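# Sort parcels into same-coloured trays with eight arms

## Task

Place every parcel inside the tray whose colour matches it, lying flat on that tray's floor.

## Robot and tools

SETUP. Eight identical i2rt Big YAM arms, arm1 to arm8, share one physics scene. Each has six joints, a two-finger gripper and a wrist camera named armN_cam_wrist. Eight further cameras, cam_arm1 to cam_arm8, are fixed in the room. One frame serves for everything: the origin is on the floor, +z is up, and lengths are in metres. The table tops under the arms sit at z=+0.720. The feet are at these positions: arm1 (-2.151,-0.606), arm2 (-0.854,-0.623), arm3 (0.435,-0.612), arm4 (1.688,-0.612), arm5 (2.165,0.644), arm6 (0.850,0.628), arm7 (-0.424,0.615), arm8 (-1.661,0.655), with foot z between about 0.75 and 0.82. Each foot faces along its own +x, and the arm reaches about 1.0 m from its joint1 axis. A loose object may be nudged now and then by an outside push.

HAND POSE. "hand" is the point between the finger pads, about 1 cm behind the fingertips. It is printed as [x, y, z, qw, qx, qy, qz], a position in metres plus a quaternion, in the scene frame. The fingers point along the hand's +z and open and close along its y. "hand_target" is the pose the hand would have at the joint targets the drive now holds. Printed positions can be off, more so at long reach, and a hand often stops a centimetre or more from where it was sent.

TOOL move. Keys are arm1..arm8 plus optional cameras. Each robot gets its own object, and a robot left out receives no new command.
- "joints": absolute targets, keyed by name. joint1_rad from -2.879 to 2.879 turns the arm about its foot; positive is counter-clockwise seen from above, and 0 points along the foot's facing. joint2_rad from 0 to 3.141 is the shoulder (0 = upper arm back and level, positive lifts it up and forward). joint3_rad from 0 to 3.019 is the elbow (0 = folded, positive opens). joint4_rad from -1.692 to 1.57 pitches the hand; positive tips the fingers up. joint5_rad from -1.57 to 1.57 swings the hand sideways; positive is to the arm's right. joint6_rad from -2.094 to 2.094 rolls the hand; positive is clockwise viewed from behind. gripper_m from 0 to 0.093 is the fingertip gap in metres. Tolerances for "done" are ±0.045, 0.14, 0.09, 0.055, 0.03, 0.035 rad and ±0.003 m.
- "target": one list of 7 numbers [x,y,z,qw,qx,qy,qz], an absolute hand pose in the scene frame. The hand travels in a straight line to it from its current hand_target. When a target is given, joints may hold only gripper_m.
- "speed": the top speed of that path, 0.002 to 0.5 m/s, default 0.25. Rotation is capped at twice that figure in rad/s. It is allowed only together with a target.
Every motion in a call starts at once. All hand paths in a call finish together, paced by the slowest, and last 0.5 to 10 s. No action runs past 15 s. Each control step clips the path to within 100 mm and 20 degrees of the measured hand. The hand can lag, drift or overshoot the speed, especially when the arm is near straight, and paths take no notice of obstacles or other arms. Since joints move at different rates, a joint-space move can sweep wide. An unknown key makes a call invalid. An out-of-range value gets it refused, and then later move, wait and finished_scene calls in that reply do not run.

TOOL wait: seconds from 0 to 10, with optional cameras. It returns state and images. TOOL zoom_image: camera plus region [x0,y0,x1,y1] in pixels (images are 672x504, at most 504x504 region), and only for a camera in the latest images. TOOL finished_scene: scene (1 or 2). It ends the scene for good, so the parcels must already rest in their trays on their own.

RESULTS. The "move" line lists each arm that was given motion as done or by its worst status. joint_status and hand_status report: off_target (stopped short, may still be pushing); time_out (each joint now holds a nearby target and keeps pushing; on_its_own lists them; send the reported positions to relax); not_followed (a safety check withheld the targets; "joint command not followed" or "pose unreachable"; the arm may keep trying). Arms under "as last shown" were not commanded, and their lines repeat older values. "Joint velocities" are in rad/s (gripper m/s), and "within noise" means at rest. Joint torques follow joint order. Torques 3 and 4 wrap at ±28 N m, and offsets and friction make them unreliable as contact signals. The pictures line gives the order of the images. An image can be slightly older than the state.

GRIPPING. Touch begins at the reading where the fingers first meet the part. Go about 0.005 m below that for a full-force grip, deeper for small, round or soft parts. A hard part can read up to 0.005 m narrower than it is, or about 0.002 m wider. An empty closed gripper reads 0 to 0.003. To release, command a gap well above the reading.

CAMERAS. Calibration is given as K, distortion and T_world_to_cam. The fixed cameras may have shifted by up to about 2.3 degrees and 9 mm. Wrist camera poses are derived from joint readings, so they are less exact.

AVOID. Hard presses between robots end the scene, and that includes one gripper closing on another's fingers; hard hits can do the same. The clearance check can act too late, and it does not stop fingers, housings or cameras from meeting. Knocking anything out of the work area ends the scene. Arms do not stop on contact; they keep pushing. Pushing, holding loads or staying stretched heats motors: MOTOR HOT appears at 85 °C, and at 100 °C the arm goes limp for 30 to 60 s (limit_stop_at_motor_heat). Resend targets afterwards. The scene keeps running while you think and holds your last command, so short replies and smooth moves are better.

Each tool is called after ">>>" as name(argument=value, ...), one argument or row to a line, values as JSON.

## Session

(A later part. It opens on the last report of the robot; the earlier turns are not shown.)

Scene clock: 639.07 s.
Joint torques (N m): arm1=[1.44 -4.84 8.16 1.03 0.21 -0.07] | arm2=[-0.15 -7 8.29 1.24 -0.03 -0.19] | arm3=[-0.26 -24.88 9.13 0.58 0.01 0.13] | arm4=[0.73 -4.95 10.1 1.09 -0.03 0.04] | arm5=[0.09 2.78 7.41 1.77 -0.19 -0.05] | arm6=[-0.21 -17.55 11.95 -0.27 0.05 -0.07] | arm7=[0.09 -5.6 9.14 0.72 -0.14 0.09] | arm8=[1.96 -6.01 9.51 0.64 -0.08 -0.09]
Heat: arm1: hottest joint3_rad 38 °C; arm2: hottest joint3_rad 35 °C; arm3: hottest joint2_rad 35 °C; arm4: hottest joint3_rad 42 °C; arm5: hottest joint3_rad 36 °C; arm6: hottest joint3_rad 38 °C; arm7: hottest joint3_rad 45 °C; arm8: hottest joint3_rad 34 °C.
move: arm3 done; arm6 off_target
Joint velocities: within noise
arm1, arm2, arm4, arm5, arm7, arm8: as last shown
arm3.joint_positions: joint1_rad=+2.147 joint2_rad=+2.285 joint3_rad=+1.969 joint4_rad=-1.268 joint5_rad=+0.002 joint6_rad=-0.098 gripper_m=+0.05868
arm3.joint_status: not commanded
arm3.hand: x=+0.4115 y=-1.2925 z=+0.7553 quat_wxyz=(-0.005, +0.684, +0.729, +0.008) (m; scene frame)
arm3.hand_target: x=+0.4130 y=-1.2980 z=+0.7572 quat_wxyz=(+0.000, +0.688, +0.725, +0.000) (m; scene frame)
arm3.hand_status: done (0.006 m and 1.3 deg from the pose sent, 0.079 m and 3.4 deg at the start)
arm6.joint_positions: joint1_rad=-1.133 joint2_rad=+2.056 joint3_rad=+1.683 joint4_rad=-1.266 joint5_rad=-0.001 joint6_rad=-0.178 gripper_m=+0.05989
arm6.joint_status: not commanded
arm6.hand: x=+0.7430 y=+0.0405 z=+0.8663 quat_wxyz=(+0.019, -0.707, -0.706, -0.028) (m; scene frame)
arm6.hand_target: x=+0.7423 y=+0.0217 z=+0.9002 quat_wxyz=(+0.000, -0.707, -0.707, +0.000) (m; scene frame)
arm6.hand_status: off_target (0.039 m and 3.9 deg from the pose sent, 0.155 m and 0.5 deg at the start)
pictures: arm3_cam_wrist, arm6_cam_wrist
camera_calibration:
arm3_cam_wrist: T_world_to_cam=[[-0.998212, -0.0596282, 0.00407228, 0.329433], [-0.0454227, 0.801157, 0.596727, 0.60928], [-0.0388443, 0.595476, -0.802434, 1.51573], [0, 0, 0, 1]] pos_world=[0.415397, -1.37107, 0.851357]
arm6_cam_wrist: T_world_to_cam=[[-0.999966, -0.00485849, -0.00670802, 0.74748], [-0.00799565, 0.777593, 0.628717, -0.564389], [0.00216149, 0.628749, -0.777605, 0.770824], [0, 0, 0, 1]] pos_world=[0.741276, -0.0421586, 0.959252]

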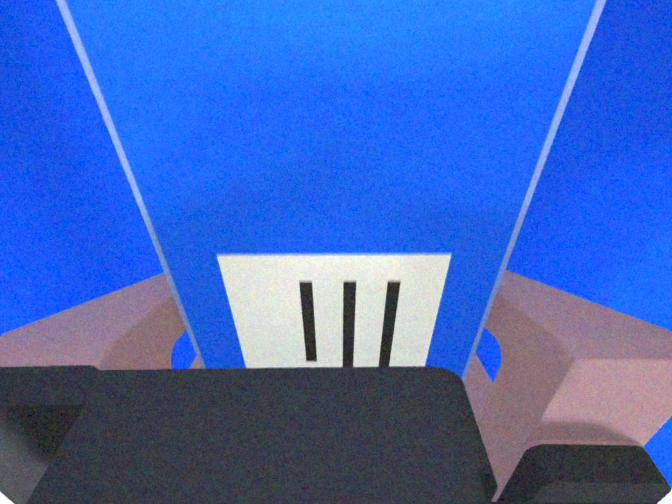

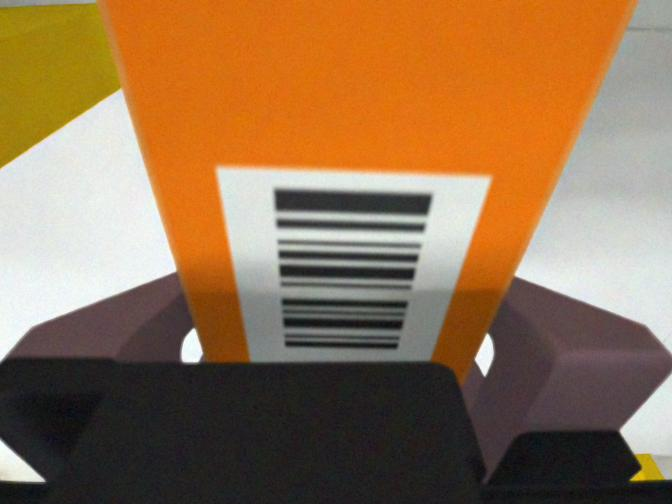

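Release blue; arm6 retract and rotate.

>>> move(
  arm3={"joints":{"gripper_m":0.09}},
  arm6={"joints":{"joint2_rad":1.316,"joint3_rad":1.227,"joint4_rad":-1.48}},
  cameras=[],
)

>>> move(
  arm3={"target":[0.413,-1.298,0.90,0,0.688,0.725,0]},
  arm6={"joints":{"joint1_rad":0.227,"joint6_rad":-0.39}},
  cameras=[],
)

>>> move(
  arm3={"joints":{"joint2_rad":1.0,"joint3_rad":1.1,"joint4_rad":-1.4}},
  arm6={"target":[1.5,0.36,0.87,0,0,1,0]},
  cameras=["arm6_cam_wrist","cam_arm3","cam_arm5","cam_arm6"],
)

Scene clock: 647.73 s.
Joint torques (N m): arm1=[1.55 -4.54 8.25 1.14 0.2 -0.04] | arm2=[-0.15 -7 8.29 1.25 -0.02 -0.19] | arm3=[-0.09 -24.88 9.24 0.57 0.02 0.12] | arm4=[0.73 -4.95 10.1 1.09 -0.03 0.04] | arm5=[-0.5 3.43 7.41 1.78 -0.18 -0.06] | arm6=[-0.26 -7.77 8.75 -0.08 0.05 -0.07] | arm7=[0.09 -5.48 9.17 0.75 -0.14 0.09] | arm8=[1.79 -5.95 9.51 0.61 -0.08 -0.1]
Heat: arm1: hottest joint3_rad 37 °C; arm2: hottest joint3_rad 35 °C; arm3: hottest joint2_rad 36 °C; arm4: hottest joint3_rad 42 °C; arm5: hottest joint3_rad 36 °C; arm6: hottest joint3_rad 39 °C; arm7: hottest joint3_rad 44 °C; arm8: hottest joint3_rad 34 °C.
move: arm3 done; arm6 done
Joint velocities: within noise
arm1, arm2, arm4, arm8: as last shown
arm3.joint_positions: joint1_rad=+2.147 joint2_rad=+2.285 joint3_rad=+1.969 joint4_rad=-1.268 joint5_rad=+0.002 joint6_rad=-0.098 gripper_m=+0.08996
arm3.joint_status: all done
arm3.hand: x=+0.4115 y=-1.2925 z=+0.7553 quat_wxyz=(-0.005, +0.684, +0.729, +0.008) (m; scene frame)
arm3.hand_target: x=+0.4130 y=-1.2980 z=+0.7572 quat_wxyz=(+0.000, +0.688, +0.725, +0.000) (m; scene frame)
arm3.hand_status: not commanded
arm5.joint_positions: joint1_rad=+0.657 joint2_rad=+0.625 joint3_rad=+1.427 joint4_rad=-1.371 joint5_rad=+0.001 joint6_rad=-0.097 gripper_m=+0.09397
arm5.joint_status: not commanded
arm5.hand: x=+1.9527 y=+0.5536 z=+1.3379 quat_wxyz=(+0.069, +0.852, +0.215, -0.472) (m; scene frame)
arm5.hand_target: x=+1.9555 y=+0.5528 z=+1.3504 quat_wxyz=(+0.073, +0.844, +0.217, -0.485) (m; scene frame)
arm5.hand_status: not commanded
arm6.joint_positions: joint1_rad=-1.133 joint2_rad=+1.326 joint3_rad=+1.222 joint4_rad=-1.474 joint5_rad=-0.001 joint6_rad=-0.178 gripper_m=+0.05989
arm6.joint_status: all done
arm6.hand: x=+0.7831 y=+0.2602 z=+1.0461 quat_wxyz=(+0.002, -0.708, -0.706, -0.003) (m; scene frame)
arm6.hand_target: x=+0.7849 y=+0.2611 z=+1.0515 quat_wxyz=(-0.001, -0.707, -0.707, +0.001) (m; scene frame)
arm6.hand_status: not commanded
arm7.joint_positions: joint1_rad=+2.161 joint2_rad=+1.007 joint3_rad=+1.115 joint4_rad=-1.406 joint5_rad=+0.003 joint6_rad=+0.131 gripper_m=+0.08994
arm7.joint_status: not commanded
arm7.hand: x=-0.4066 y=+0.9365 z=+1.0915 quat_wxyz=(-0.094, +0.634, -0.761, -0.100) (m; scene frame)
arm7.hand_target: x=-0.4088 y=+0.9339 z=+1.0871 quat_wxyz=(-0.092, +0.637, -0.759, -0.101) (m; scene frame)
arm7.hand_status: not commanded
pictures: none
No camera images: "cameras" was empty.

Scene clock: 649.53 s.
Joint torques (N m): arm1=[1.32 -4.01 8.18 1.11 0.2 -0.02] | arm2=[-0.15 -7.06 8.28 1.24 -0.02 -0.19] | arm3=[-0.09 -24.64 14.15 -0.2 0.01 0.13] | arm4=[0.73 -5.01 10.1 1.09 -0.03 0.04] | arm5=[-0.32 2.73 7.53 1.81 -0.16 -0.07] | arm6=[-0.15 -7.82 8.75 -0.06 0.05 -0.16] | arm7=[0.21 -5.48 9.16 0.76 -0.14 0.1] | arm8=[1.55 -5.95 9.54 0.53 -0.06 -0.11]
Heat: arm1: hottest joint3_rad 37 °C; arm2: hottest joint3_rad 35 °C; arm3: hottest joint2_rad 37 °C; arm4: hottest joint3_rad 42 °C; arm5: hottest joint3_rad 36 °C; arm6: hottest joint3_rad 39 °C; arm7: hottest joint3_rad 44 °C; arm8: hottest joint3_rad 34 °C.
move: arm3 off_target; arm6 done
Joint velocities: within noise
arm1, arm2, arm4, arm5, arm7, arm8: as last shown
arm3.joint_positions: joint1_rad=+2.147 joint2_rad=+2.207 joint3_rad=+2.154 joint4_rad=-1.560 joint5_rad=+0.002 joint6_rad=-0.098 gripper_m=+0.08996
arm3.joint_status: not commanded
arm3.hand: x=+0.4111 y=-1.2845 z=+0.8767 quat_wxyz=(-0.014, +0.684, +0.729, +0.019) (m; scene frame)
arm3.hand_target: x=+0.4131 y=-1.2967 z=+0.9000 quat_wxyz=(+0.001, +0.688, +0.725, +0.000) (m; scene frame)
arm3.hand_status: off_target (0.027 m and 2.8 deg from the pose sent, 0.145 m and 1.3 deg at the start; pose on its path clipped on 9 of 54 steps)
arm6.joint_positions: joint1_rad=+0.221 joint2_rad=+1.326 joint3_rad=+1.222 joint4_rad=-1.474 joint5_rad=-0.002 joint6_rad=-0.383 gripper_m=+0.06000
arm6.joint_status: all done
arm6.hand: x=+1.1954 y=+0.4833 z=+1.0460 quat_wxyz=(+0.003, -0.007, -1.000, -0.002) (m; scene frame)
arm6.hand_target: x=+1.1952 y=+0.4859 z=+1.0514 quat_wxyz=(-0.001, +0.000, -1.000, +0.000) (m; scene frame)
arm6.hand_status: not commanded
pictures: none
No camera images: "cameras" was empty.

Scene clock: 652.13 s.
Joint torques (N m): arm1=[1.73 -4.48 8.18 1.06 0.2 -0.04] | arm2=[-0.15 -7.06 8.29 1.24 -0.02 -0.19] | arm3=[-0.21 -8.29 9.77 0.9 0 0.13] | arm4=[0.73 -4.95 10.1 1.09 -0.03 0.05] | arm5=[-0.5 3.66 7.38 1.76 -0.18 -0.02] | arm6=[-0.09 -17.96 12.89 -0.14 0.06 -0.16] | arm7=[0.15 -5.48 9.13 0.75 -0.14 0.09] | arm8=[1.85 -6.12 9.48 0.58 -0.07 -0.1]
Heat: arm1: hottest joint3_rad 37 °C; arm2: hottest joint3_rad 35 °C; arm3: hottest joint2_rad 36 °C; arm4: hottest joint3_rad 42 °C; arm5: hottest joint3_rad 36 °C; arm6: hottest joint3_rad 39 °C; arm7: hottest joint3_rad 44 °C; arm8: hottest joint3_rad 34 °C.
move: arm3 done; arm6 off_target
Joint velocities: within noise
arm1, arm2, arm4, arm5, arm7, arm8: as last shown
arm3.joint_positions: joint1_rad=+2.147 joint2_rad=+1.017 joint3_rad=+1.098 joint4_rad=-1.409 joint5_rad=+0.002 joint6_rad=-0.098 gripper_m=+0.08996
arm3.joint_status: all done
arm3.hand: x=+0.4222 y=-0.9333 z=+1.0300 quat_wxyz=(+0.079, +0.680, +0.724, -0.087) (m; scene frame)
arm3.hand_target: x=+0.4230 y=-0.9334 z=+1.0369 quat_wxyz=(+0.088, +0.683, +0.719, -0.098) (m; scene frame)
arm3.hand_status: not commanded
arm6.joint_positions: joint1_rad=+0.221 joint2_rad=+2.294 joint3_rad=+2.067 joint4_rad=-1.382 joint5_rad=-0.002 joint6_rad=-0.384 gripper_m=+0.06000
arm6.joint_status: not commanded
arm6.hand: x=+1.4829 y=+0.3627 z=+0.8543 quat_wxyz=(+0.018, -0.007, -1.000, -0.008) (m; scene frame)
arm6.hand_target: x=+1.4990 y=+0.3605 z=+0.8703 quat_wxyz=(-0.001, +0.000, -1.000, +0.000) (m; scene frame)
arm6.hand_status: off_target (0.023 m and 2.4 deg from the pose sent, 0.373 m and 0.9 deg at the start)
pictures: arm6_cam_wrist, cam_arm3, cam_arm5, cam_arm6
camera_calibration:
arm6_cam_wrist: T_world_to_cam=[[-0.00652911, -0.999934, -0.00948779, 0.379062], [-0.797101, -0.000524828, 0.603845, 0.672198], [-0.60381, 0.0115053, -0.797045, 1.69647], [0, 0, 0, 1]] pos_world=[1.56263, 0.359871, 0.949859]

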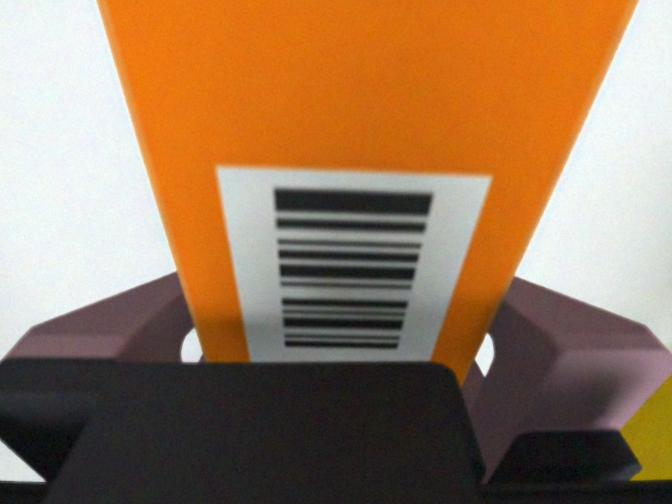

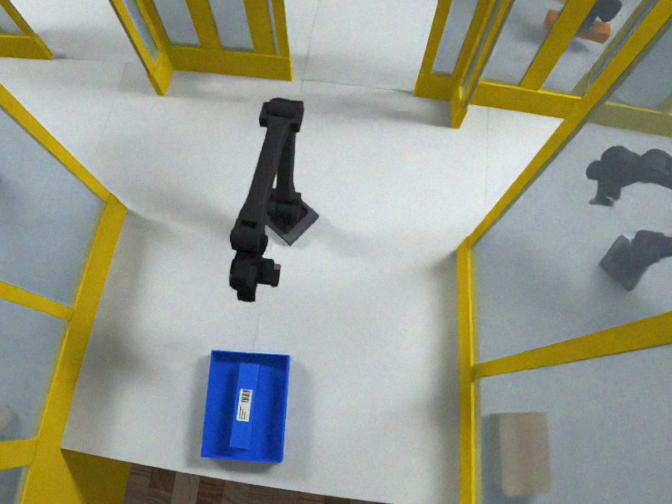

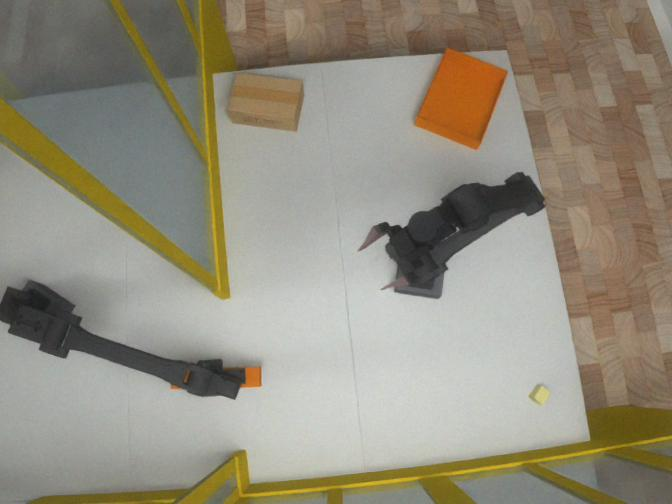

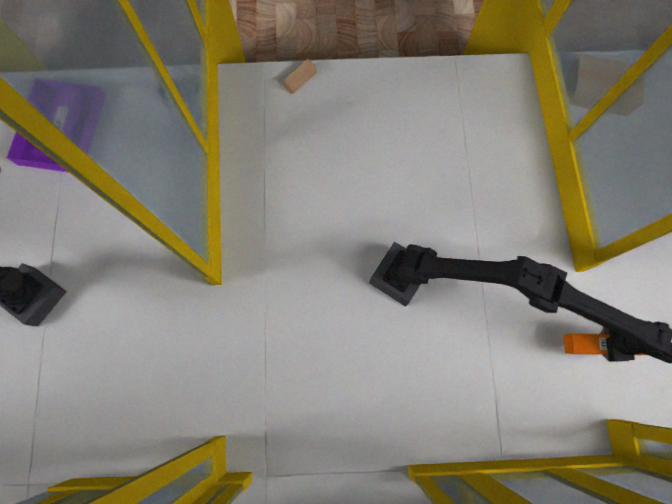

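>>> move(
  arm6={"target":[1.52,0.36,0.752,0,0,1,0],"speed":0.15},
  cameras=[],
)

>>> move(
  arm6={"target":[1.52,0.36,0.744,0,0,1,0],"speed":0.1},
  arm5={"joints":{"joint2_rad":1.316,"joint3_rad":1.227,"joint4_rad":-1.48,"joint6_rad":0.40}},
  cameras=["arm6_cam_wrist"],
)

Scene clock: 658.30 s.
Joint torques (N m): arm1=[1.55 -4.66 8.16 1.02 0.18 -0.04] | arm2=[-0.15 -7 8.28 1.25 -0.03 -0.19] | arm3=[-0.09 -8.29 9.78 0.84 0.01 0.12] | arm4=[0.73 -4.95 10.09 1.09 -0.03 0.04] | arm5=[0.15 2.9 7.41 1.74 -0.19 -0.04] | arm6=[0.21 -17.79 11.69 0.44 0.03 -0.08] | arm7=[0.15 -5.54 9.14 0.73 -0.14 0.09] | arm8=[1.79 -6.01 9.55 0.58 -0.09 -0.09]
Heat: arm1: hottest joint3_rad 37 °C; arm2: hottest joint3_rad 35 °C; arm3: hottest joint2_rad 35 °C; arm4: hottest joint3_rad 42 °C; arm5: hottest joint3_rad 36 °C; arm6: hottest joint3_rad 38 °C; arm7: hottest joint3_rad 44 °C; arm8: hottest joint3_rad 34 °C.
move: arm6 off_target
Joint velocities: within noise
arm1, arm2, arm3, arm4, arm5, arm7, arm8: as last shown
arm6.joint_positions: joint1_rad=+0.227 joint2_rad=+2.454 joint3_rad=+2.077 joint4_rad=-1.231 joint5_rad=-0.001 joint6_rad=-0.382 gripper_m=+0.06000
arm6.joint_status: not commanded
arm6.hand: x=+1.5004 y=+0.3599 z=+0.7488 quat_wxyz=(+0.018, -0.004, -1.000, -0.008) (m; scene frame)
arm6.hand_target: x=+1.5191 y=+0.3604 z=+0.7524 quat_wxyz=(+0.000, +0.000, -1.000, +0.000) (m; scene frame)
arm6.hand_status: off_target (0.020 m and 2.2 deg from the pose sent, 0.109 m and 2.4 deg at the start)
pictures: none
No camera images: "cameras" was empty.

Scene clock: 659.70 s.
Joint torques (N m): arm1=[1.26 -4.54 8.23 1.11 0.19 -0.02] | arm2=[-0.09 -7.06 8.29 1.25 -0.02 -0.19] | arm3=[-0.15 -8.35 9.8 0.85 0 0.13] | arm4=[0.73 -4.95 10.1 1.09 -0.03 0.05] | arm5=[-0.32 -8.12 7.88 -0.06 -0.13 0.04] | arm6=[0.21 -17.14 11.43 0.66 0.02 -0.07] | arm7=[0.26 -5.42 9.17 0.77 -0.15 0.1] | arm8=[1.79 -5.95 9.5 0.53 -0.07 -0.11]
Heat: arm1: hottest joint3_rad 37 °C; arm2: hottest joint3_rad 35 °C; arm3: hottest joint2_rad 35 °C; arm4: hottest joint3_rad 42 °C; arm5: hottest joint3_rad 37 °C; arm6: hottest joint3_rad 38 °C; arm7: hottest joint3_rad 44 °C; arm8: hottest joint3_rad 34 °C.
move: arm5 done; arm6 off_target
Joint velocities: within noise
arm1.joint_positions: joint1_rad=-1.536 joint2_rad=+1.004 joint3_rad=+1.111 joint4_rad=-1.409 joint5_rad=+0.004 joint6_rad=+0.220 gripper_m=+0.08990
arm1.joint_status: not commanded
arm1.hand: x=-2.2751 y=-0.8995 z=+1.0586 quat_wxyz=(-0.090, -0.879, -0.457, +0.104) (m; scene frame)
arm1.hand_target: x=-2.2747 y=-0.8989 z=+1.0556 quat_wxyz=(-0.090, -0.877, -0.460, +0.106) (m; scene frame)
arm1.hand_status: not commanded
arm2, arm3, arm4, arm7, arm8: as last shown
arm5.joint_positions: joint1_rad=+0.657 joint2_rad=+1.321 joint3_rad=+1.209 joint4_rad=-1.469 joint5_rad=+0.001 joint6_rad=+0.389 gripper_m=+0.09397
arm5.joint_status: all done
arm5.hand: x=+1.8214 y=+0.5001 z=+1.0140 quat_wxyz=(-0.005, +1.000, +0.004, +0.006) (m; scene frame)
arm5.hand_target: x=+1.8205 y=+0.4968 z=+1.0227 quat_wxyz=(-0.002, +1.000, +0.001, +0.001) (m; scene frame)
arm5.hand_status: not commanded
arm6.joint_positions: joint1_rad=+0.227 joint2_rad=+2.455 joint3_rad=+2.077 joint4_rad=-1.224 joint5_rad=-0.001 joint6_rad=-0.382 gripper_m=+0.06000
arm6.joint_status: not commanded
arm6.hand: x=+1.5020 y=+0.3592 z=+0.7482 quat_wxyz=(+0.015, -0.004, -1.000, -0.006) (m; scene frame)
arm6.hand_target: x=+1.5192 y=+0.3603 z=+0.7445 quat_wxyz=(+0.000, +0.000, -1.000, +0.000) (m; scene frame)
arm6.hand_status: off_target (0.019 m and 1.9 deg from the pose sent, 0.020 m and 2.2 deg at the start)
pictures: arm6_cam_wrist
camera_calibration:
arm6_cam_wrist: T_world_to_cam=[[-0.00188722, -0.99998, -0.00597681, 0.365097], [-0.800925, -0.0020672, 0.598761, 0.761515], [-0.598761, 0.00591697, -0.800906, 1.62072], [0, 0, 0, 1]] pos_world=[1.58103, 0.357075, 0.844262]

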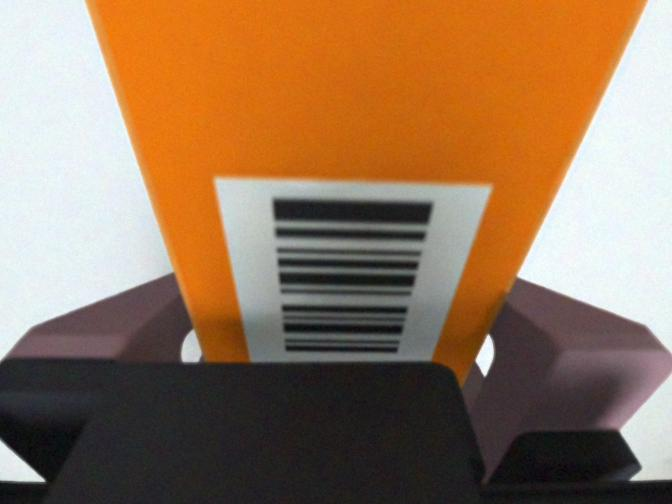

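>>> move(
  arm6={"joints":{"gripper_m":0.09}},
  cameras=[],
)

>>> move(
  arm6={"target":[1.50,0.36,0.90,0,0,1,0]},
  cameras=[],
)

>>> move(
  arm6={"joints":{"joint2_rad":1.0,"joint3_rad":1.1,"joint4_rad":-1.4}},
  arm5={"target":[1.53,0.36,0.87,0,1,0,0]},
  cameras=["arm5_cam_wrist","cam_arm5"],
)

Scene clock: 666.17 s.
Joint torques (N m): arm1=[1.55 -4.66 8.13 1.1 0.21 -0.04] | arm2=[-0.15 -7.06 8.29 1.25 -0.02 -0.19] | arm3=[-0.26 -8.35 9.78 0.87 0.01 0.12] | arm4=[0.73 -4.95 10.1 1.07 -0.03 0.04] | arm5=[-0.21 -7.88 7.82 -0.14 -0.11 -0.02] | arm6=[0.09 -17.32 11.29 0.5 -0.01 -0.08] | arm7=[0.21 -5.54 9.11 0.76 -0.14 0.09] | arm8=[1.79 -6.01 9.5 0.61 -0.07 -0.1]
Heat: arm1: hottest joint3_rad 37 °C; arm2: hottest joint3_rad 35 °C; arm3: hottest joint2_rad 34 °C; arm4: hottest joint3_rad 42 °C; arm5: hottest joint3_rad 37 °C; arm6: hottest joint3_rad 38 °C; arm7: hottest joint3_rad 44 °C; arm8: hottest joint3_rad 34 °C.
move: arm6 done
Joint velocities: within noise
arm1, arm2, arm3, arm4, arm5, arm7, arm8: as last shown
arm5.joint_positions: joint1_rad=+0.657 joint2_rad=+1.321 joint3_rad=+1.209 joint4_rad=-1.469 joint5_rad=+0.001 joint6_rad=+0.390 gripper_m=+0.09397
arm5.hand: x=+1.8214 y=+0.5001 z=+1.0140 quat_wxyz=(-0.005, +1.000, +0.003, +0.006) (m; scene frame)
arm6.joint_positions: joint1_rad=+0.228 joint2_rad=+2.457 joint3_rad=+2.078 joint4_rad=-1.221 joint5_rad=+0.000 joint6_rad=-0.383 gripper_m=+0.08979
arm6.joint_status: all done
arm6.hand: x=+1.5032 y=+0.3597 z=+0.7471 quat_wxyz=(+0.013, -0.003, -1.000, -0.005) (m; scene frame)
arm6.hand_target: x=+1.5191 y=+0.3604 z=+0.7444 quat_wxyz=(+0.000, +0.000, -1.000, +0.000) (m; scene frame)
arm6.hand_status: not commanded
pictures: none
No camera images: "cameras" was empty.

Scene clock: 667.67 s.
Joint torques (N m): arm1=[1.49 -4.78 8.28 1.09 0.19 -0.04] | arm2=[-0.15 -7 8.29 1.24 -0.02 -0.19] | arm3=[-0.15 -8.29 9.8 0.85 0.01 0.13] | arm4=[0.73 -4.95 10.09 1.09 -0.03 0.05] | arm5=[0.32 -8 7.82 -0.12 -0.11 0.01] | arm6=[-0.79 -19.25 12.36 -0.23 0.01 -0.17] | arm7=[0.21 -5.66 9.16 0.73 -0.14 0.09] | arm8=[1.96 -6.07 9.48 0.58 -0.06 -0.11]
Heat: arm1: hottest joint3_rad 37 °C; arm2: hottest joint3_rad 35 °C; arm3: hottest joint2_rad 34 °C; arm4: hottest joint3_rad 42 °C; arm5: hottest joint3_rad 37 °C; arm6: hottest joint3_rad 38 °C; arm7: hottest joint3_rad 44 °C; arm8: hottest joint3_rad 34 °C.
move: arm6 off_target
Joint velocities: within noise
arm1, arm3, arm5, arm7: as last shown
arm2.joint_positions: joint1_rad=-1.425 joint2_rad=+1.008 joint3_rad=+1.104 joint4_rad=-1.408 joint5_rad=+0.000 joint6_rad=-0.505 gripper_m=+0.08992
arm2.joint_status: not commanded
arm2.hand: x=-0.6958 y=-0.3447 z=+1.0835 quat_wxyz=(-0.125, +0.698, -0.705, -0.035) (m; scene frame)
arm2.hand_target: x=-0.6946 y=-0.3457 z=+1.0847 quat_wxyz=(-0.131, +0.700, -0.701, -0.035) (m; scene frame)
arm2.hand_status: not commanded
arm4.joint_positions: joint1_rad=+1.857 joint2_rad=+1.012 joint3_rad=+1.108 joint4_rad=-1.409 joint5_rad=+0.011 joint6_rad=-0.325 gripper_m=+0.08990
arm4.joint_status: not commanded
arm4.hand: x=+1.3879 y=-0.5015 z=+1.0428 quat_wxyz=(-0.042, +0.991, -0.005, -0.126) (m; scene frame)
arm4.hand_target: x=+1.3885 y=-0.5038 z=+1.0433 quat_wxyz=(-0.044, +0.990, -0.002, -0.132) (m; scene frame)
arm4.hand_status: not commanded
arm6.joint_positions: joint1_rad=+0.228 joint2_rad=+2.296 joint3_rad=+2.126 joint4_rad=-1.449 joint5_rad=+0.000 joint6_rad=-0.383 gripper_m=+0.08987
arm6.joint_status: not commanded
arm6.hand: x=+1.4870 y=+0.3664 z=+0.8759 quat_wxyz=(+0.022, -0.003, -1.000, -0.009) (m; scene frame)
arm6.hand_target: x=+1.4990 y=+0.3604 z=+0.9004 quat_wxyz=(-0.001, +0.000, -1.000, +0.000) (m; scene frame)
arm6.hand_status: off_target (0.028 m and 2.8 deg from the pose sent, 0.153 m and 1.7 deg at the start; pose on its path clipped on 6 of 45 steps)
arm8.joint_positions: joint1_rad=+0.424 joint2_rad=+1.015 joint3_rad=+1.106 joint4_rad=-1.407 joint5_rad=+0.000 joint6_rad=-0.175 gripper_m=+0.08992
arm8.joint_status: not commanded
arm8.hand: x=-1.7199 y=+0.3390 z=+1.0423 quat_wxyz=(-0.073, -0.704, -0.699, +0.104) (m; scene frame)
arm8.hand_target: x=-1.7199 y=+0.3408 z=+1.0448 quat_wxyz=(-0.077, -0.701, -0.701, +0.112) (m; scene frame)
arm8.hand_status: not commanded
pictures: none
No camera images: "cameras" was empty.

Scene clock: 670.13 s.
Joint torques (N m): arm1=[1.55 -4.84 8.21 1.05 0.18 -0.08] | arm2=[-0.15 -7.06 8.28 1.24 -0.02 -0.19] | arm3=[-0.15 -8.35 9.77 0.87 0 0.12] | arm4=[0.67 -4.95 10.1 1.09 -0.03 0.05] | arm5=[-0.44 -19.25 9.96 -0.2 -0.22 0.05] | arm6=[-0.67 -4.42 8.92 0.79 0.01 -0.17] | arm7=[-0.03 -5.54 9.11 0.75 -0.14 0.09] | arm8=[1.85 -6.12 9.58 0.54 -0.08 -0.11]
Heat: arm1: hottest joint3_rad 37 °C; arm2: hottest joint3_rad 35 °C; arm3: hottest joint2_rad 34 °C; arm4: hottest joint3_rad 42 °C; arm5: hottest joint3_rad 37 °C; arm6: hottest joint3_rad 38 °C; arm7: hottest joint3_rad 44 °C; arm8: hottest joint3_rad 34 °C.
move: arm5 off_target; arm6 done
Joint velocities: within noise
arm1, arm2, arm3, arm4, arm7, arm8: as last shown
arm5.joint_positions: joint1_rad=+0.674 joint2_rad=+2.253 joint3_rad=+2.071 joint4_rad=-1.419 joint5_rad=-0.002 joint6_rad=+0.409 gripper_m=+0.09397
arm5.joint_status: not commanded
arm5.hand: x=+1.5404 y=+0.3700 z=+0.8528 quat_wxyz=(-0.008, +1.000, +0.002, +0.016) (m; scene frame)
arm5.hand_target: x=+1.5308 y=+0.3603 z=+0.8701 quat_wxyz=(+0.000, +1.000, +0.000, +0.000) (m; scene frame)
arm5.hand_status: off_target (0.022 m and 2.1 deg from the pose sent, 0.354 m and 1.0 deg at the start)
arm6.joint_positions: joint1_rad=+0.228 joint2_rad=+1.013 joint3_rad=+1.099 joint4_rad=-1.406 joint5_rad=+0.000 joint6_rad=-0.383 gripper_m=+0.08987
arm6.joint_status: all done
arm6.hand: x=+1.1466 y=+0.5062 z=+1.0994 quat_wxyz=(-0.116, -0.003, -0.992, +0.047) (m; scene frame)
arm6.hand_target: x=+1.1462 y=+0.5058 z=+1.1040 quat_wxyz=(-0.124, +0.000, -0.991, +0.051) (m; scene frame)
arm6.hand_status: not commanded
pictures: arm5_cam_wrist, cam_arm5
camera_calibration:
arm5_cam_wrist: T_world_to_cam=[[0.0068606, 0.999732, 0.0220946, -0.398159], [0.801942, -0.0186997, 0.597109, -1.72991], [0.597362, 0.0136221, -0.801856, -0.117304], [0, 0, 0, 1]] pos_world=[1.46009, 0.367302, 0.947678]

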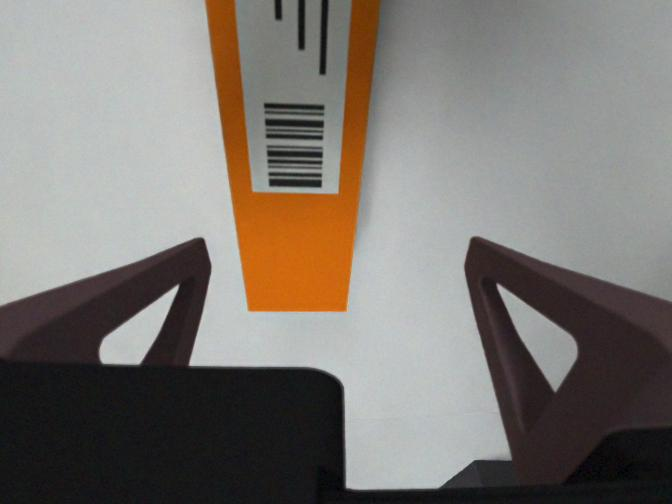

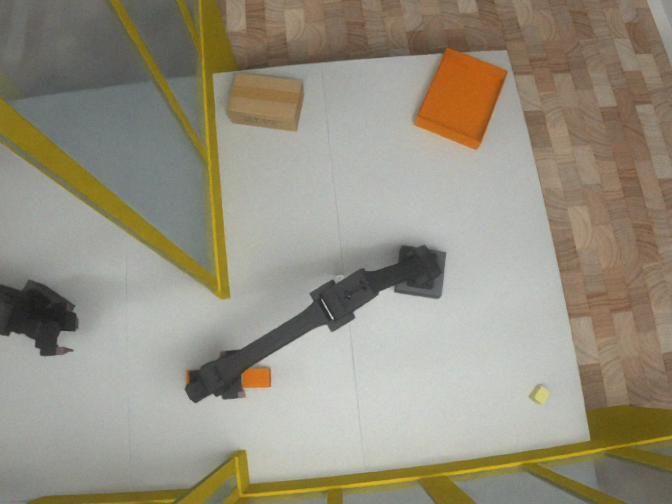

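>>> move(
  arm5={"target":[1.5,0.338,0.745,0,1,0,0],"speed":0.2},
  cameras=["arm5_cam_wrist"],
)

Scene clock: 677.83 s.
Joint torques (N m): arm1=[1.55 -4.6 8.21 1.1 0.2 -0.07] | arm2=[-0.15 -7 8.28 1.25 -0.02 -0.19] | arm3=[-0.26 -8.35 9.73 0.84 0.01 0.13] | arm4=[0.73 -4.95 10.1 1.09 -0.03 0.05] | arm5=[-0.32 -19.55 9.07 0.44 0.01 0.06] | arm6=[-0.73 -4.42 8.92 0.77 0.01 -0.16] | arm7=[0.09 -5.42 9.11 0.72 -0.14 0.1] | arm8=[1.67 -6.18 9.47 0.61 -0.07 -0.1]
Heat: arm1: hottest joint3_rad 37 °C; arm2: hottest joint3_rad 35 °C; arm3: hottest joint3_rad 34 °C; arm4: hottest joint3_rad 42 °C; arm5: hottest joint3_rad 37 °C; arm6: hottest joint3_rad 38 °C; arm7: hottest joint3_rad 44 °C; arm8: hottest joint3_rad 35 °C.
move: arm5 off_target
Joint velocities: within noise
arm1, arm2, arm3, arm4, arm6, arm8: as last shown
arm5.joint_positions: joint1_rad=+0.684 joint2_rad=+2.451 joint3_rad=+2.164 joint4_rad=-1.292 joint5_rad=-0.006 joint6_rad=+0.422 gripper_m=+0.09396
arm5.joint_status: not commanded
arm5.hand: x=+1.5077 y=+0.3476 z=+0.7510 quat_wxyz=(-0.002, +1.000, +0.001, +0.007) (m; scene frame)
arm5.hand_target: x=+1.5005 y=+0.3383 z=+0.7452 quat_wxyz=(+0.000, +1.000, +0.000, +0.000) (m; scene frame)
arm5.hand_status: off_target (0.014 m and 0.9 deg from the pose sent, 0.119 m and 2.1 deg at the start)
arm7.joint_positions: joint1_rad=+2.161 joint2_rad=+1.007 joint3_rad=+1.115 joint4_rad=-1.406 joint5_rad=+0.003 joint6_rad=+0.131 gripper_m=+0.08994
arm7.joint_status: not commanded
arm7.hand: x=-0.4066 y=+0.9365 z=+1.0915 quat_wxyz=(-0.094, +0.634, -0.761, -0.100) (m; scene frame)
arm7.hand_target: x=-0.4088 y=+0.9339 z=+1.0871 quat_wxyz=(-0.092, +0.637, -0.759, -0.101) (m; scene frame)
arm7.hand_status: not commanded
pictures: arm5_cam_wrist
camera_calibration:
arm5_cam_wrist: T_world_to_cam=[[0.00987225, 0.9999, 0.0100777, -0.368824], [0.81257, -0.0138955, 0.582697, -1.65029], [0.58278, 0.00243633, -0.812627, -0.145126], [0, 0, 0, 1]] pos_world=[1.42919, 0.346209, 0.847403]

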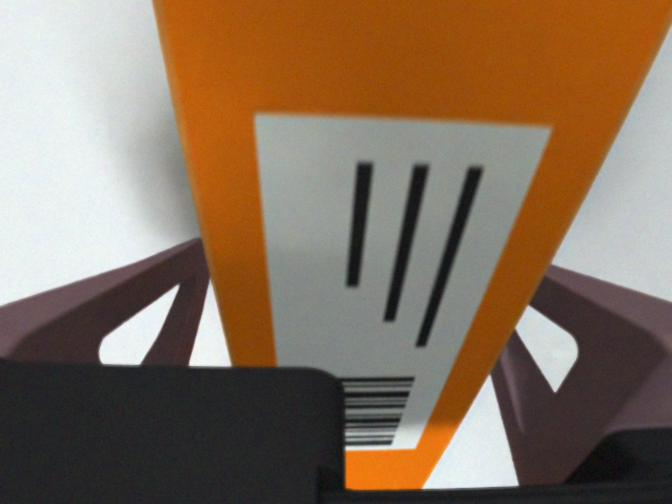

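>>> move(
  arm5={"target":[1.5,0.344,0.745,0,1,0,0],"speed":0.1},
  cameras=[],
)

>>> move(
  arm5={"joints":{"gripper_m":0.05}},
  cameras=["arm5_cam_wrist"],
)

>>> move(
  arm5={"target":[1.53,0.36,0.92,0,1,0,0],"speed":0.2},
  cameras=["arm5_cam_wrist"],
)

>>> move(
  arm5={"joints":{"joint2_rad":1.316,"joint3_rad":1.227,"joint4_rad":-1.48}},
  cameras=[],
)

>>> move(
  arm5={"joints":{"joint1_rad":-1.683,"joint6_rad":0.115}},
  cameras=["cam_arm5"],
)

Scene clock: 688.97 s.
Joint torques (N m): arm1=[1.26 -4.6 8.18 1.1 0.18 -0.04] | arm2=[-0.15 -7 8.29 1.25 -0.03 -0.19] | arm3=[-0.26 -8.29 9.76 0.9 0 0.14] | arm4=[0.73 -4.95 10.09 1.1 -0.03 0.04] | arm5=[-1.03 -20.19 7.98 0.73 -0.03 -0.02] | arm6=[-0.73 -4.48 8.92 0.76 0.01 -0.16] | arm7=[0.21 -5.54 9.11 0.76 -0.15 0.1] | arm8=[1.9 -6.24 9.51 0.54 -0.08 -0.1]
Heat: arm1: hottest joint3_rad 37 °C; arm2: hottest joint3_rad 35 °C; arm3: hottest joint3_rad 34 °C; arm4: hottest joint3_rad 42 °C; arm5: hottest joint3_rad 39 °C; arm6: hottest joint3_rad 38 °C; arm7: hottest joint3_rad 43 °C; arm8: hottest joint3_rad 35 °C.
move: arm5 done
Joint velocities: within noise
arm1, arm2, arm3, arm4, arm6, arm7, arm8: as last shown
arm5.joint_positions: joint1_rad=+0.684 joint2_rad=+2.451 joint3_rad=+2.164 joint4_rad=-1.292 joint5_rad=-0.006 joint6_rad=+0.422 gripper_m=+0.09396
arm5.joint_status: not commanded
arm5.hand: x=+1.5077 y=+0.3476 z=+0.7510 quat_wxyz=(-0.002, +1.000, +0.001, +0.007) (m; scene frame)
arm5.hand_target: x=+1.5002 y=+0.3442 z=+0.7451 quat_wxyz=(+0.000, +1.000, +0.000, +0.000) (m; scene frame)
arm5.hand_status: done (0.010 m and 0.9 deg from the pose sent, 0.010 m and 0.9 deg at the start)
pictures: none
No camera images: "cameras" was empty.

Scene clock: 689.57 s.
Joint torques (N m): arm1=[1.49 -4.54 8.23 1.11 0.19 -0.04] | arm2=[-0.15 -7.06 8.28 1.24 -0.02 -0.19] | arm3=[-0.26 -8.35 9.76 0.84 0 0.12] | arm4=[0.73 -4.95 10.1 1.09 -0.03 0.04] | arm5=[-1.14 -18.96 7.94 0.69 0.01 -0.05] | arm6=[-0.67 -4.42 8.95 0.75 0.01 -0.16] | arm7=[0.15 -5.42 9.14 0.75 -0.15 0.09] | arm8=[2.2 -6.07 9.44 0.58 -0.08 -0.1]
Heat: arm1: hottest joint3_rad 37 °C; arm2: hottest joint3_rad 35 °C; arm3: hottest joint3_rad 34 °C; arm4: hottest joint3_rad 42 °C; arm5: hottest joint3_rad 39 °C; arm6: hottest joint3_rad 38 °C; arm7: hottest joint3_rad 43 °C; arm8: hottest joint3_rad 35 °C.
move: arm5 off_target
Joint velocities: within noise
arm1, arm2, arm4, arm6, arm7, arm8: as last shown
arm3.joint_positions: joint1_rad=+2.147 joint2_rad=+1.017 joint3_rad=+1.098 joint4_rad=-1.409 joint5_rad=+0.002 joint6_rad=-0.098 gripper_m=+0.08996
arm3.joint_status: not commanded
arm3.hand: x=+0.4222 y=-0.9333 z=+1.0300 quat_wxyz=(+0.079, +0.680, +0.724, -0.087) (m; scene frame)
arm3.hand_target: x=+0.4230 y=-0.9334 z=+1.0369 quat_wxyz=(+0.088, +0.683, +0.719, -0.098) (m; scene frame)
arm3.hand_status: not commanded
arm5.joint_positions: joint1_rad=+0.686 joint2_rad=+2.452 joint3_rad=+2.164 joint4_rad=-1.291 joint5_rad=-0.007 joint6_rad=+0.422 gripper_m=+0.05900
arm5.joint_status: gripper_m off_target (ended at +0.05903, target +0.05000)
arm5.hand: x=+1.5079 y=+0.3466 z=+0.7508 quat_wxyz=(-0.002, +1.000, +0.001, +0.007) (m; scene frame)
arm5.hand_target: x=+1.5003 y=+0.3442 z=+0.7450 quat_wxyz=(+0.000, +1.000, +0.000, +0.000) (m; scene frame)
arm5.hand_status: not commanded
pictures: arm5_cam_wrist
camera_calibration:
arm5_cam_wrist: T_world_to_cam=[[0.00909193, 0.999917, 0.00911759, -0.366001], [0.81279, -0.0127011, 0.582418, -1.65084], [0.582485, 0.00211538, -0.812838, -0.144692], [0, 0, 0, 1]] pos_world=[1.4294, 0.345309, 0.847204]

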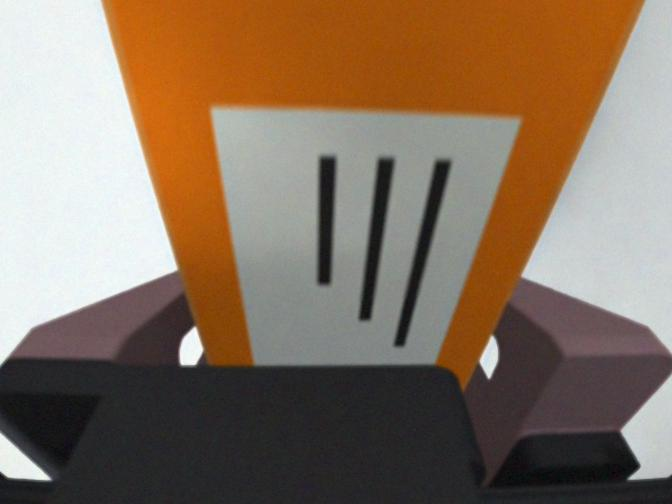

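Scene clock: 691.27 s.
Joint torques (N m): arm1=[1.38 -4.31 8.16 1.06 0.17 -0.04] | arm2=[-0.15 -7.06 8.28 1.24 -0.02 -0.19] | arm3=[-0.21 -8.35 9.77 0.83 0 0.13] | arm4=[0.73 -4.95 10.1 1.07 -0.03 0.04] | arm5=[-1.14 -22.3 9.95 -0.25 -0.04 -0.05] | arm6=[-0.73 -4.37 8.94 0.77 0.01 -0.16] | arm7=[0.09 -5.48 9.14 0.75 -0.16 0.1] | arm8=[1.79 -6.07 9.52 0.59 -0.08 -0.1]
Heat: arm1: hottest joint3_rad 37 °C; arm2: hottest joint3_rad 35 °C; arm3: hottest joint3_rad 34 °C; arm4: hottest joint3_rad 42 °C; arm5: hottest joint3_rad 39 °C; arm6: hottest joint3_rad 38 °C; arm7: hottest joint3_rad 43 °C; arm8: hottest joint3_rad 35 °C.
move: arm5 off_target
Joint velocities: within noise
arm1, arm2, arm3, arm4, arm6, arm7, arm8: as last shown
arm5.joint_positions: joint1_rad=+0.686 joint2_rad=+2.257 joint3_rad=+2.174 joint4_rad=-1.538 joint5_rad=-0.006 joint6_rad=+0.422 gripper_m=+0.05900
arm5.joint_status: not commanded
arm5.hand: x=+1.5425 y=+0.3618 z=+0.8897 quat_wxyz=(-0.011, +1.000, +0.001, +0.026) (m; scene frame)
arm5.hand_target: x=+1.5312 y=+0.3606 z=+0.9200 quat_wxyz=(+0.000, +1.000, +0.000, +0.000) (m; scene frame)
arm5.hand_status: off_target (0.033 m and 3.2 deg from the pose sent, 0.171 m and 0.8 deg at the start)
pictures: arm5_cam_wrist
camera_calibration:
arm5_cam_wrist: T_world_to_cam=[[0.00852144, 0.999582, 0.0276109, -0.398343], [0.790444, -0.0236456, 0.612078, -1.74771], [0.612476, 0.0166091, -0.790315, -0.123466], [0, 0, 0, 1]] pos_world=[1.46048, 0.358902, 0.983157]

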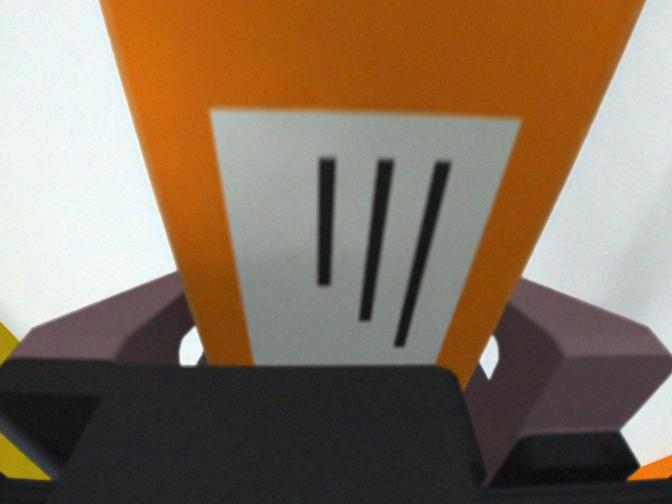

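Scene clock: 692.90 s.
Joint torques (N m): arm1=[1.38 -4.6 8.25 1.07 0.19 -0.03] | arm2=[-0.15 -7 8.29 1.25 -0.02 -0.19] | arm3=[-0.21 -8.35 9.78 0.85 0 0.13] | arm4=[0.73 -4.95 10.1 1.09 -0.03 0.04] | arm5=[-1.38 -8.35 7.25 0.64 0.01 -0.09] | arm6=[-0.73 -4.42 8.95 0.77 0.01 -0.17] | arm7=[0.15 -5.48 9.17 0.76 -0.14 0.09] | arm8=[1.67 -6.24 9.52 0.55 -0.08 -0.11]
Heat: arm1: hottest joint3_rad 37 °C; arm2: hottest joint3_rad 35 °C; arm3: hottest joint3_rad 34 °C; arm4: hottest joint3_rad 42 °C; arm5: hottest joint3_rad 39 °C; arm6: hottest joint3_rad 38 °C; arm7: hottest joint3_rad 43 °C; arm8: hottest joint3_rad 35 °C.
move: arm5 done
Joint velocities: within noise
arm1.joint_positions: joint1_rad=-1.536 joint2_rad=+1.004 joint3_rad=+1.111 joint4_rad=-1.409 joint5_rad=+0.004 joint6_rad=+0.220 gripper_m=+0.08990
arm1.joint_status: not commanded
arm1.hand: x=-2.2751 y=-0.8995 z=+1.0586 quat_wxyz=(-0.090, -0.879, -0.457, +0.104) (m; scene frame)
arm1.hand_target: x=-2.2747 y=-0.8989 z=+1.0556 quat_wxyz=(-0.090, -0.877, -0.460, +0.106) (m; scene frame)
arm1.hand_status: not commanded
arm2, arm3, arm4, arm6, arm7, arm8: as last shown
arm5.joint_positions: joint1_rad=+0.686 joint2_rad=+1.326 joint3_rad=+1.215 joint4_rad=-1.485 joint5_rad=-0.006 joint6_rad=+0.422 gripper_m=+0.05900
arm5.joint_status: all done
arm5.hand: x=+1.8277 y=+0.4902 z=+1.0146 quat_wxyz=(-0.006, +1.000, +0.001, +0.015) (m; scene frame)
arm5.hand_target: x=+1.8233 y=+0.4905 z=+1.0224 quat_wxyz=(-0.001, +1.000, +0.000, +0.002) (m; scene frame)
arm5.hand_status: not commanded
pictures: none
No camera images: "cameras" was empty.

Scene clock: 695.10 s.
Joint torques (N m): arm1=[1.08 -4.54 8.16 1.11 0.2 -0.05] | arm2=[-0.15 -7 8.28 1.24 -0.02 -0.19] | arm3=[-0.09 -8.35 9.76 0.84 0.01 0.12] | arm4=[0.73 -4.95 10.1 1.09 -0.03 0.04] | arm5=[-0.91 -8.64 7.47 0.44 -0.14 -0.13] | arm6=[-0.67 -4.42 8.94 0.79 0.01 -0.16] | arm7=[0.15 -5.48 9.17 0.77 -0.14 0.09] | arm8=[1.85 -6.24 9.51 0.58 -0.07 -0.09]
Heat: arm1: hottest joint3_rad 37 °C; arm2: hottest joint3_rad 35 °C; arm3: hottest joint3_rad 34 °C; arm4: hottest joint3_rad 42 °C; arm5: hottest joint3_rad 39 °C; arm6: hottest joint3_rad 38 °C; arm7: hottest joint3_rad 43 °C; arm8: hottest joint3_rad 35 °C.
move: arm5 done
Joint velocities: within noise
arm1, arm2, arm3, arm4, arm6, arm7, arm8: as last shown
arm5.joint_positions: joint1_rad=-1.679 joint2_rad=+1.329 joint3_rad=+1.215 joint4_rad=-1.481 joint5_rad=-0.003 joint6_rad=+0.125 gripper_m=+0.05886
arm5.joint_status: all done
arm5.hand: x=+2.2976 y=+0.9884 z=+1.0182 quat_wxyz=(+0.007, +0.513, -0.858, +0.004) (m; scene frame)
arm5.hand_target: x=+2.2995 y=+0.9901 z=+1.0273 quat_wxyz=(-0.003, +0.515, -0.857, -0.004) (m; scene frame)
arm5.hand_status: not commanded
pictures: cam_arm5

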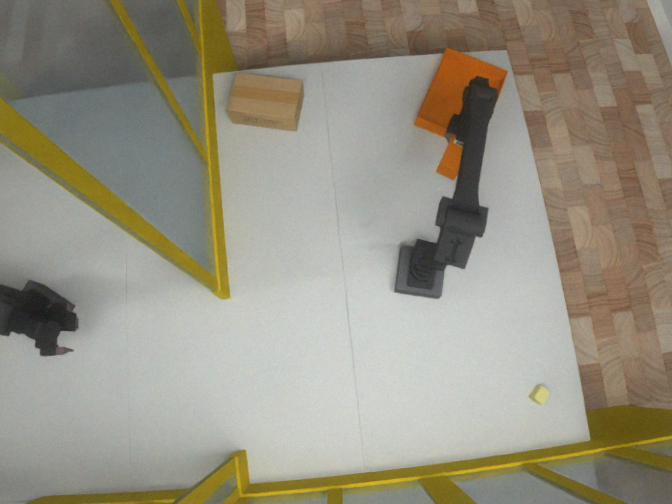

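>>> move(
  arm5={"target":[2.424,1.306,0.88,0,-0.515,0.857,0]},
  cameras=["cam_arm5","arm5_cam_wrist"],
)

>>> zoom_image(
  camera="cam_arm5",
  region=[390, 20, 550, 180],
)

Scene clock: 701.83 s.
Joint torques (N m): arm1=[1.55 -4.6 8.17 1.11 0.2 -0.06] | arm2=[-0.15 -7 8.29 1.24 -0.03 -0.19] | arm3=[-0.15 -8.35 9.74 0.83 0 0.13] | arm4=[0.73 -4.95 10.1 1.09 -0.03 0.04] | arm5=[-1.38 -20.37 10.15 -0.06 -0.04 -0.13] | arm6=[-0.73 -4.42 8.92 0.76 0.01 -0.16] | arm7=[0.15 -5.36 9.13 0.72 -0.14 0.11] | arm8=[1.9 -5.89 9.54 0.54 -0.09 -0.11]
Heat: arm1: hottest joint3_rad 37 °C; arm2: hottest joint3_rad 35 °C; arm3: hottest joint3_rad 34 °C; arm4: hottest joint3_rad 42 °C; arm5: hottest joint3_rad 39 °C; arm6: hottest joint3_rad 38 °C; arm7: hottest joint3_rad 43 °C; arm8: hottest joint3_rad 35 °C.
move: arm5 off_target
Joint velocities: within noise
arm1, arm3, arm6, arm7: as last shown
arm2.joint_positions: joint1_rad=-1.425 joint2_rad=+1.008 joint3_rad=+1.104 joint4_rad=-1.408 joint5_rad=+0.000 joint6_rad=-0.505 gripper_m=+0.08992
arm2.joint_status: not commanded
arm2.hand: x=-0.6958 y=-0.3447 z=+1.0835 quat_wxyz=(-0.125, +0.698, -0.705, -0.035) (m; scene frame)
arm2.hand_target: x=-0.6946 y=-0.3457 z=+1.0847 quat_wxyz=(-0.131, +0.700, -0.701, -0.035) (m; scene frame)
arm2.hand_status: not commanded
arm4.joint_positions: joint1_rad=+1.857 joint2_rad=+1.012 joint3_rad=+1.108 joint4_rad=-1.409 joint5_rad=+0.011 joint6_rad=-0.325 gripper_m=+0.08990
arm4.joint_status: not commanded
arm4.hand: x=+1.3879 y=-0.5015 z=+1.0428 quat_wxyz=(-0.042, +0.991, -0.005, -0.126) (m; scene frame)
arm4.hand_target: x=+1.3885 y=-0.5038 z=+1.0433 quat_wxyz=(-0.044, +0.990, -0.002, -0.132) (m; scene frame)
arm4.hand_status: not commanded
arm5.joint_positions: joint1_rad=-1.679 joint2_rad=+2.326 joint3_rad=+2.199 joint4_rad=-1.491 joint5_rad=-0.003 joint6_rad=+0.125 gripper_m=+0.05886
arm5.joint_status: not commanded
arm5.hand: x=+2.4164 y=+1.2946 z=+0.8610 quat_wxyz=(+0.016, +0.513, -0.858, +0.012) (m; scene frame)
arm5.hand_target: x=+2.4236 y=+1.3052 z=+0.8802 quat_wxyz=(-0.001, +0.515, -0.857, +0.000) (m; scene frame)
arm5.hand_status: off_target (0.023 m and 2.3 deg from the pose sent, 0.369 m and 1.0 deg at the start)
arm8.joint_positions: joint1_rad=+0.424 joint2_rad=+1.015 joint3_rad=+1.106 joint4_rad=-1.407 joint5_rad=+0.000 joint6_rad=-0.175 gripper_m=+0.08992
arm8.joint_status: not commanded
arm8.hand: x=-1.7199 y=+0.3390 z=+1.0423 quat_wxyz=(-0.073, -0.704, -0.699, +0.104) (m; scene frame)
arm8.hand_target: x=-1.7199 y=+0.3408 z=+1.0448 quat_wxyz=(-0.077, -0.701, -0.701, +0.112) (m; scene frame)
arm8.hand_status: not commanded
pictures: arm5_cam_wrist, cam_arm5
camera_calibration:
arm5_cam_wrist: T_world_to_cam=[[0.875184, -0.483702, 0.00921795, -1.4955], [-0.390631, -0.69529, 0.603307, 1.33232], [-0.285412, -0.531606, -0.797455, 2.18858], [0, 0, 0, 1]] pos_world=[2.45393, 1.36643, 0.955281]

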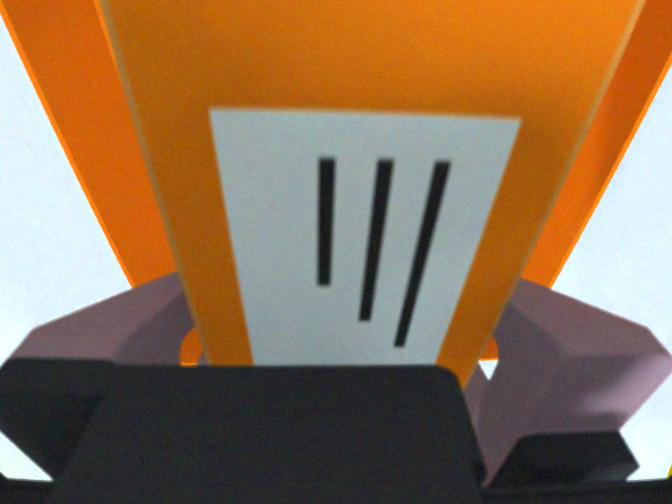

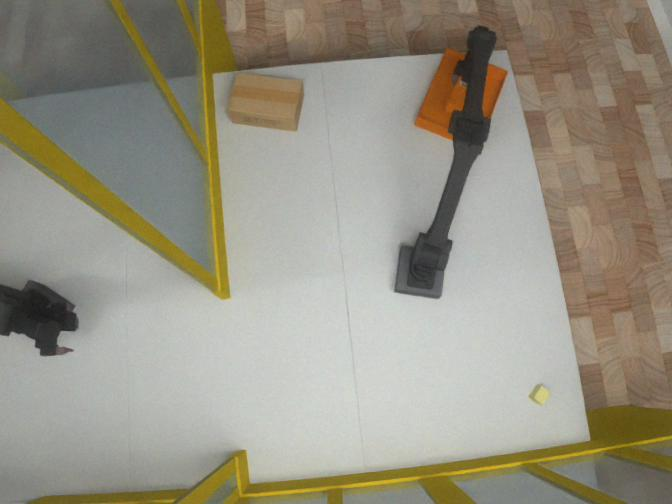

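Scaled by 3.150.

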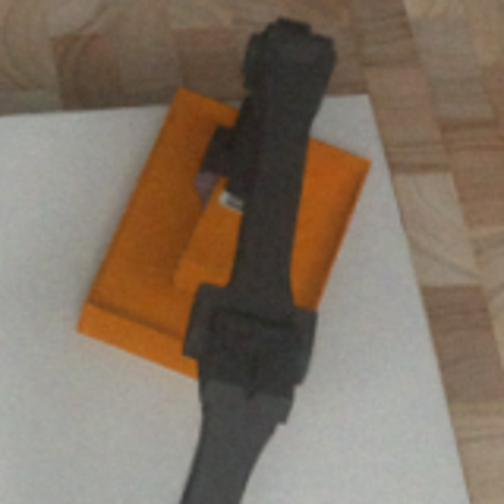

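>>> move(
  arm5={"target":[2.422,1.302,0.757,0,-0.515,0.857,0],"speed":0.15},
  cameras=["arm5_cam_wrist","cam_arm5"],
)

Scene clock: 709.47 s.
Joint torques (N m): arm1=[1.67 -4.48 8.21 1.14 0.2 -0.05] | arm2=[-0.15 -7.06 8.28 1.25 -0.02 -0.19] | arm3=[-0.21 -8.41 9.76 0.87 -0.01 0.12] | arm4=[0.73 -4.95 10.1 1.09 -0.03 0.04] | arm5=[-1.38 -21.3 6.84 0.76 -0.25 -0.13] | arm6=[-0.79 -4.42 8.92 0.76 0.01 -0.16] | arm7=[0.26 -5.48 9.14 0.73 -0.14 0.1] | arm8=[1.9 -5.95 9.55 0.54 -0.08 -0.1]
Heat: arm1: hottest joint3_rad 37 °C; arm2: hottest joint3_rad 35 °C; arm3: hottest joint3_rad 34 °C; arm4: hottest joint3_rad 42 °C; arm5: hottest joint3_rad 39 °C; arm6: hottest joint3_rad 38 °C; arm7: hottest joint3_rad 43 °C; arm8: hottest joint3_rad 35 °C.
move: arm5 done
Joint velocities: within noise
arm1, arm2, arm3, arm4, arm7, arm8: as last shown
arm5.joint_positions: joint1_rad=-1.679 joint2_rad=+2.404 joint3_rad=+2.056 joint4_rad=-1.248 joint5_rad=+0.001 joint6_rad=+0.124 gripper_m=+0.05886
arm5.joint_status: not commanded
arm5.hand: x=+2.4184 y=+1.2973 z=+0.7537 quat_wxyz=(+0.007, +0.513, -0.858, +0.007) (m; scene frame)
arm5.hand_target: x=+2.4219 y=+1.3019 z=+0.7570 quat_wxyz=(+0.000, +0.515, -0.857, +0.000) (m; scene frame)
arm5.hand_status: done (0.007 m and 1.1 deg from the pose sent, 0.104 m and 2.4 deg at the start)
arm6.joint_positions: joint1_rad=+0.228 joint2_rad=+1.013 joint3_rad=+1.099 joint4_rad=-1.406 joint5_rad=+0.000 joint6_rad=-0.383 gripper_m=+0.08987
arm6.joint_status: not commanded
arm6.hand: x=+1.1466 y=+0.5062 z=+1.0994 quat_wxyz=(-0.116, -0.003, -0.992, +0.047) (m; scene frame)
arm6.hand_target: x=+1.1462 y=+0.5058 z=+1.1040 quat_wxyz=(-0.124, +0.000, -0.991, +0.051) (m; scene frame)
arm6.hand_status: not commanded
pictures: arm5_cam_wrist, cam_arm5
camera_calibration:
arm5_cam_wrist: T_world_to_cam=[[0.875319, -0.483433, 0.0104661, -1.49646], [-0.397174, -0.706454, 0.585811, 1.44304], [-0.275807, -0.516929, -0.81038, 2.07247], [0, 0, 0, 1]] pos_world=[2.45462, 1.36733, 0.849799]

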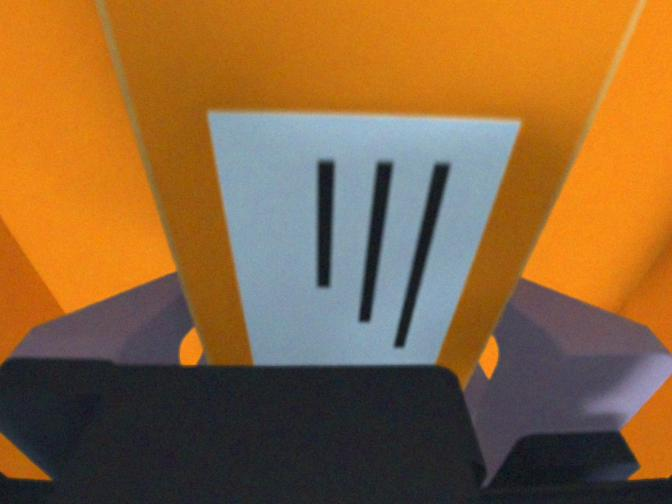

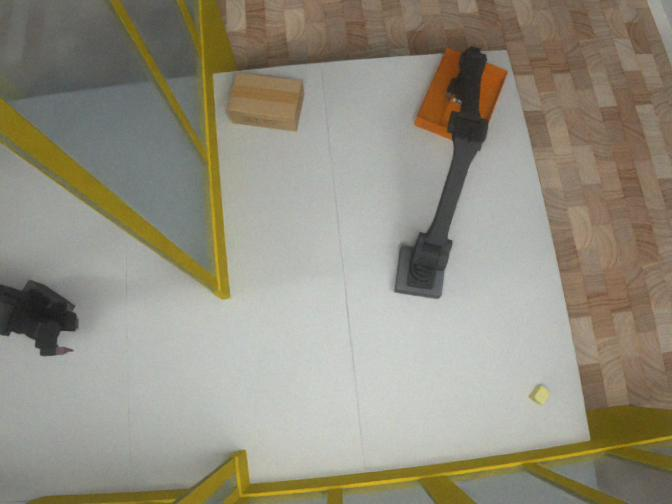

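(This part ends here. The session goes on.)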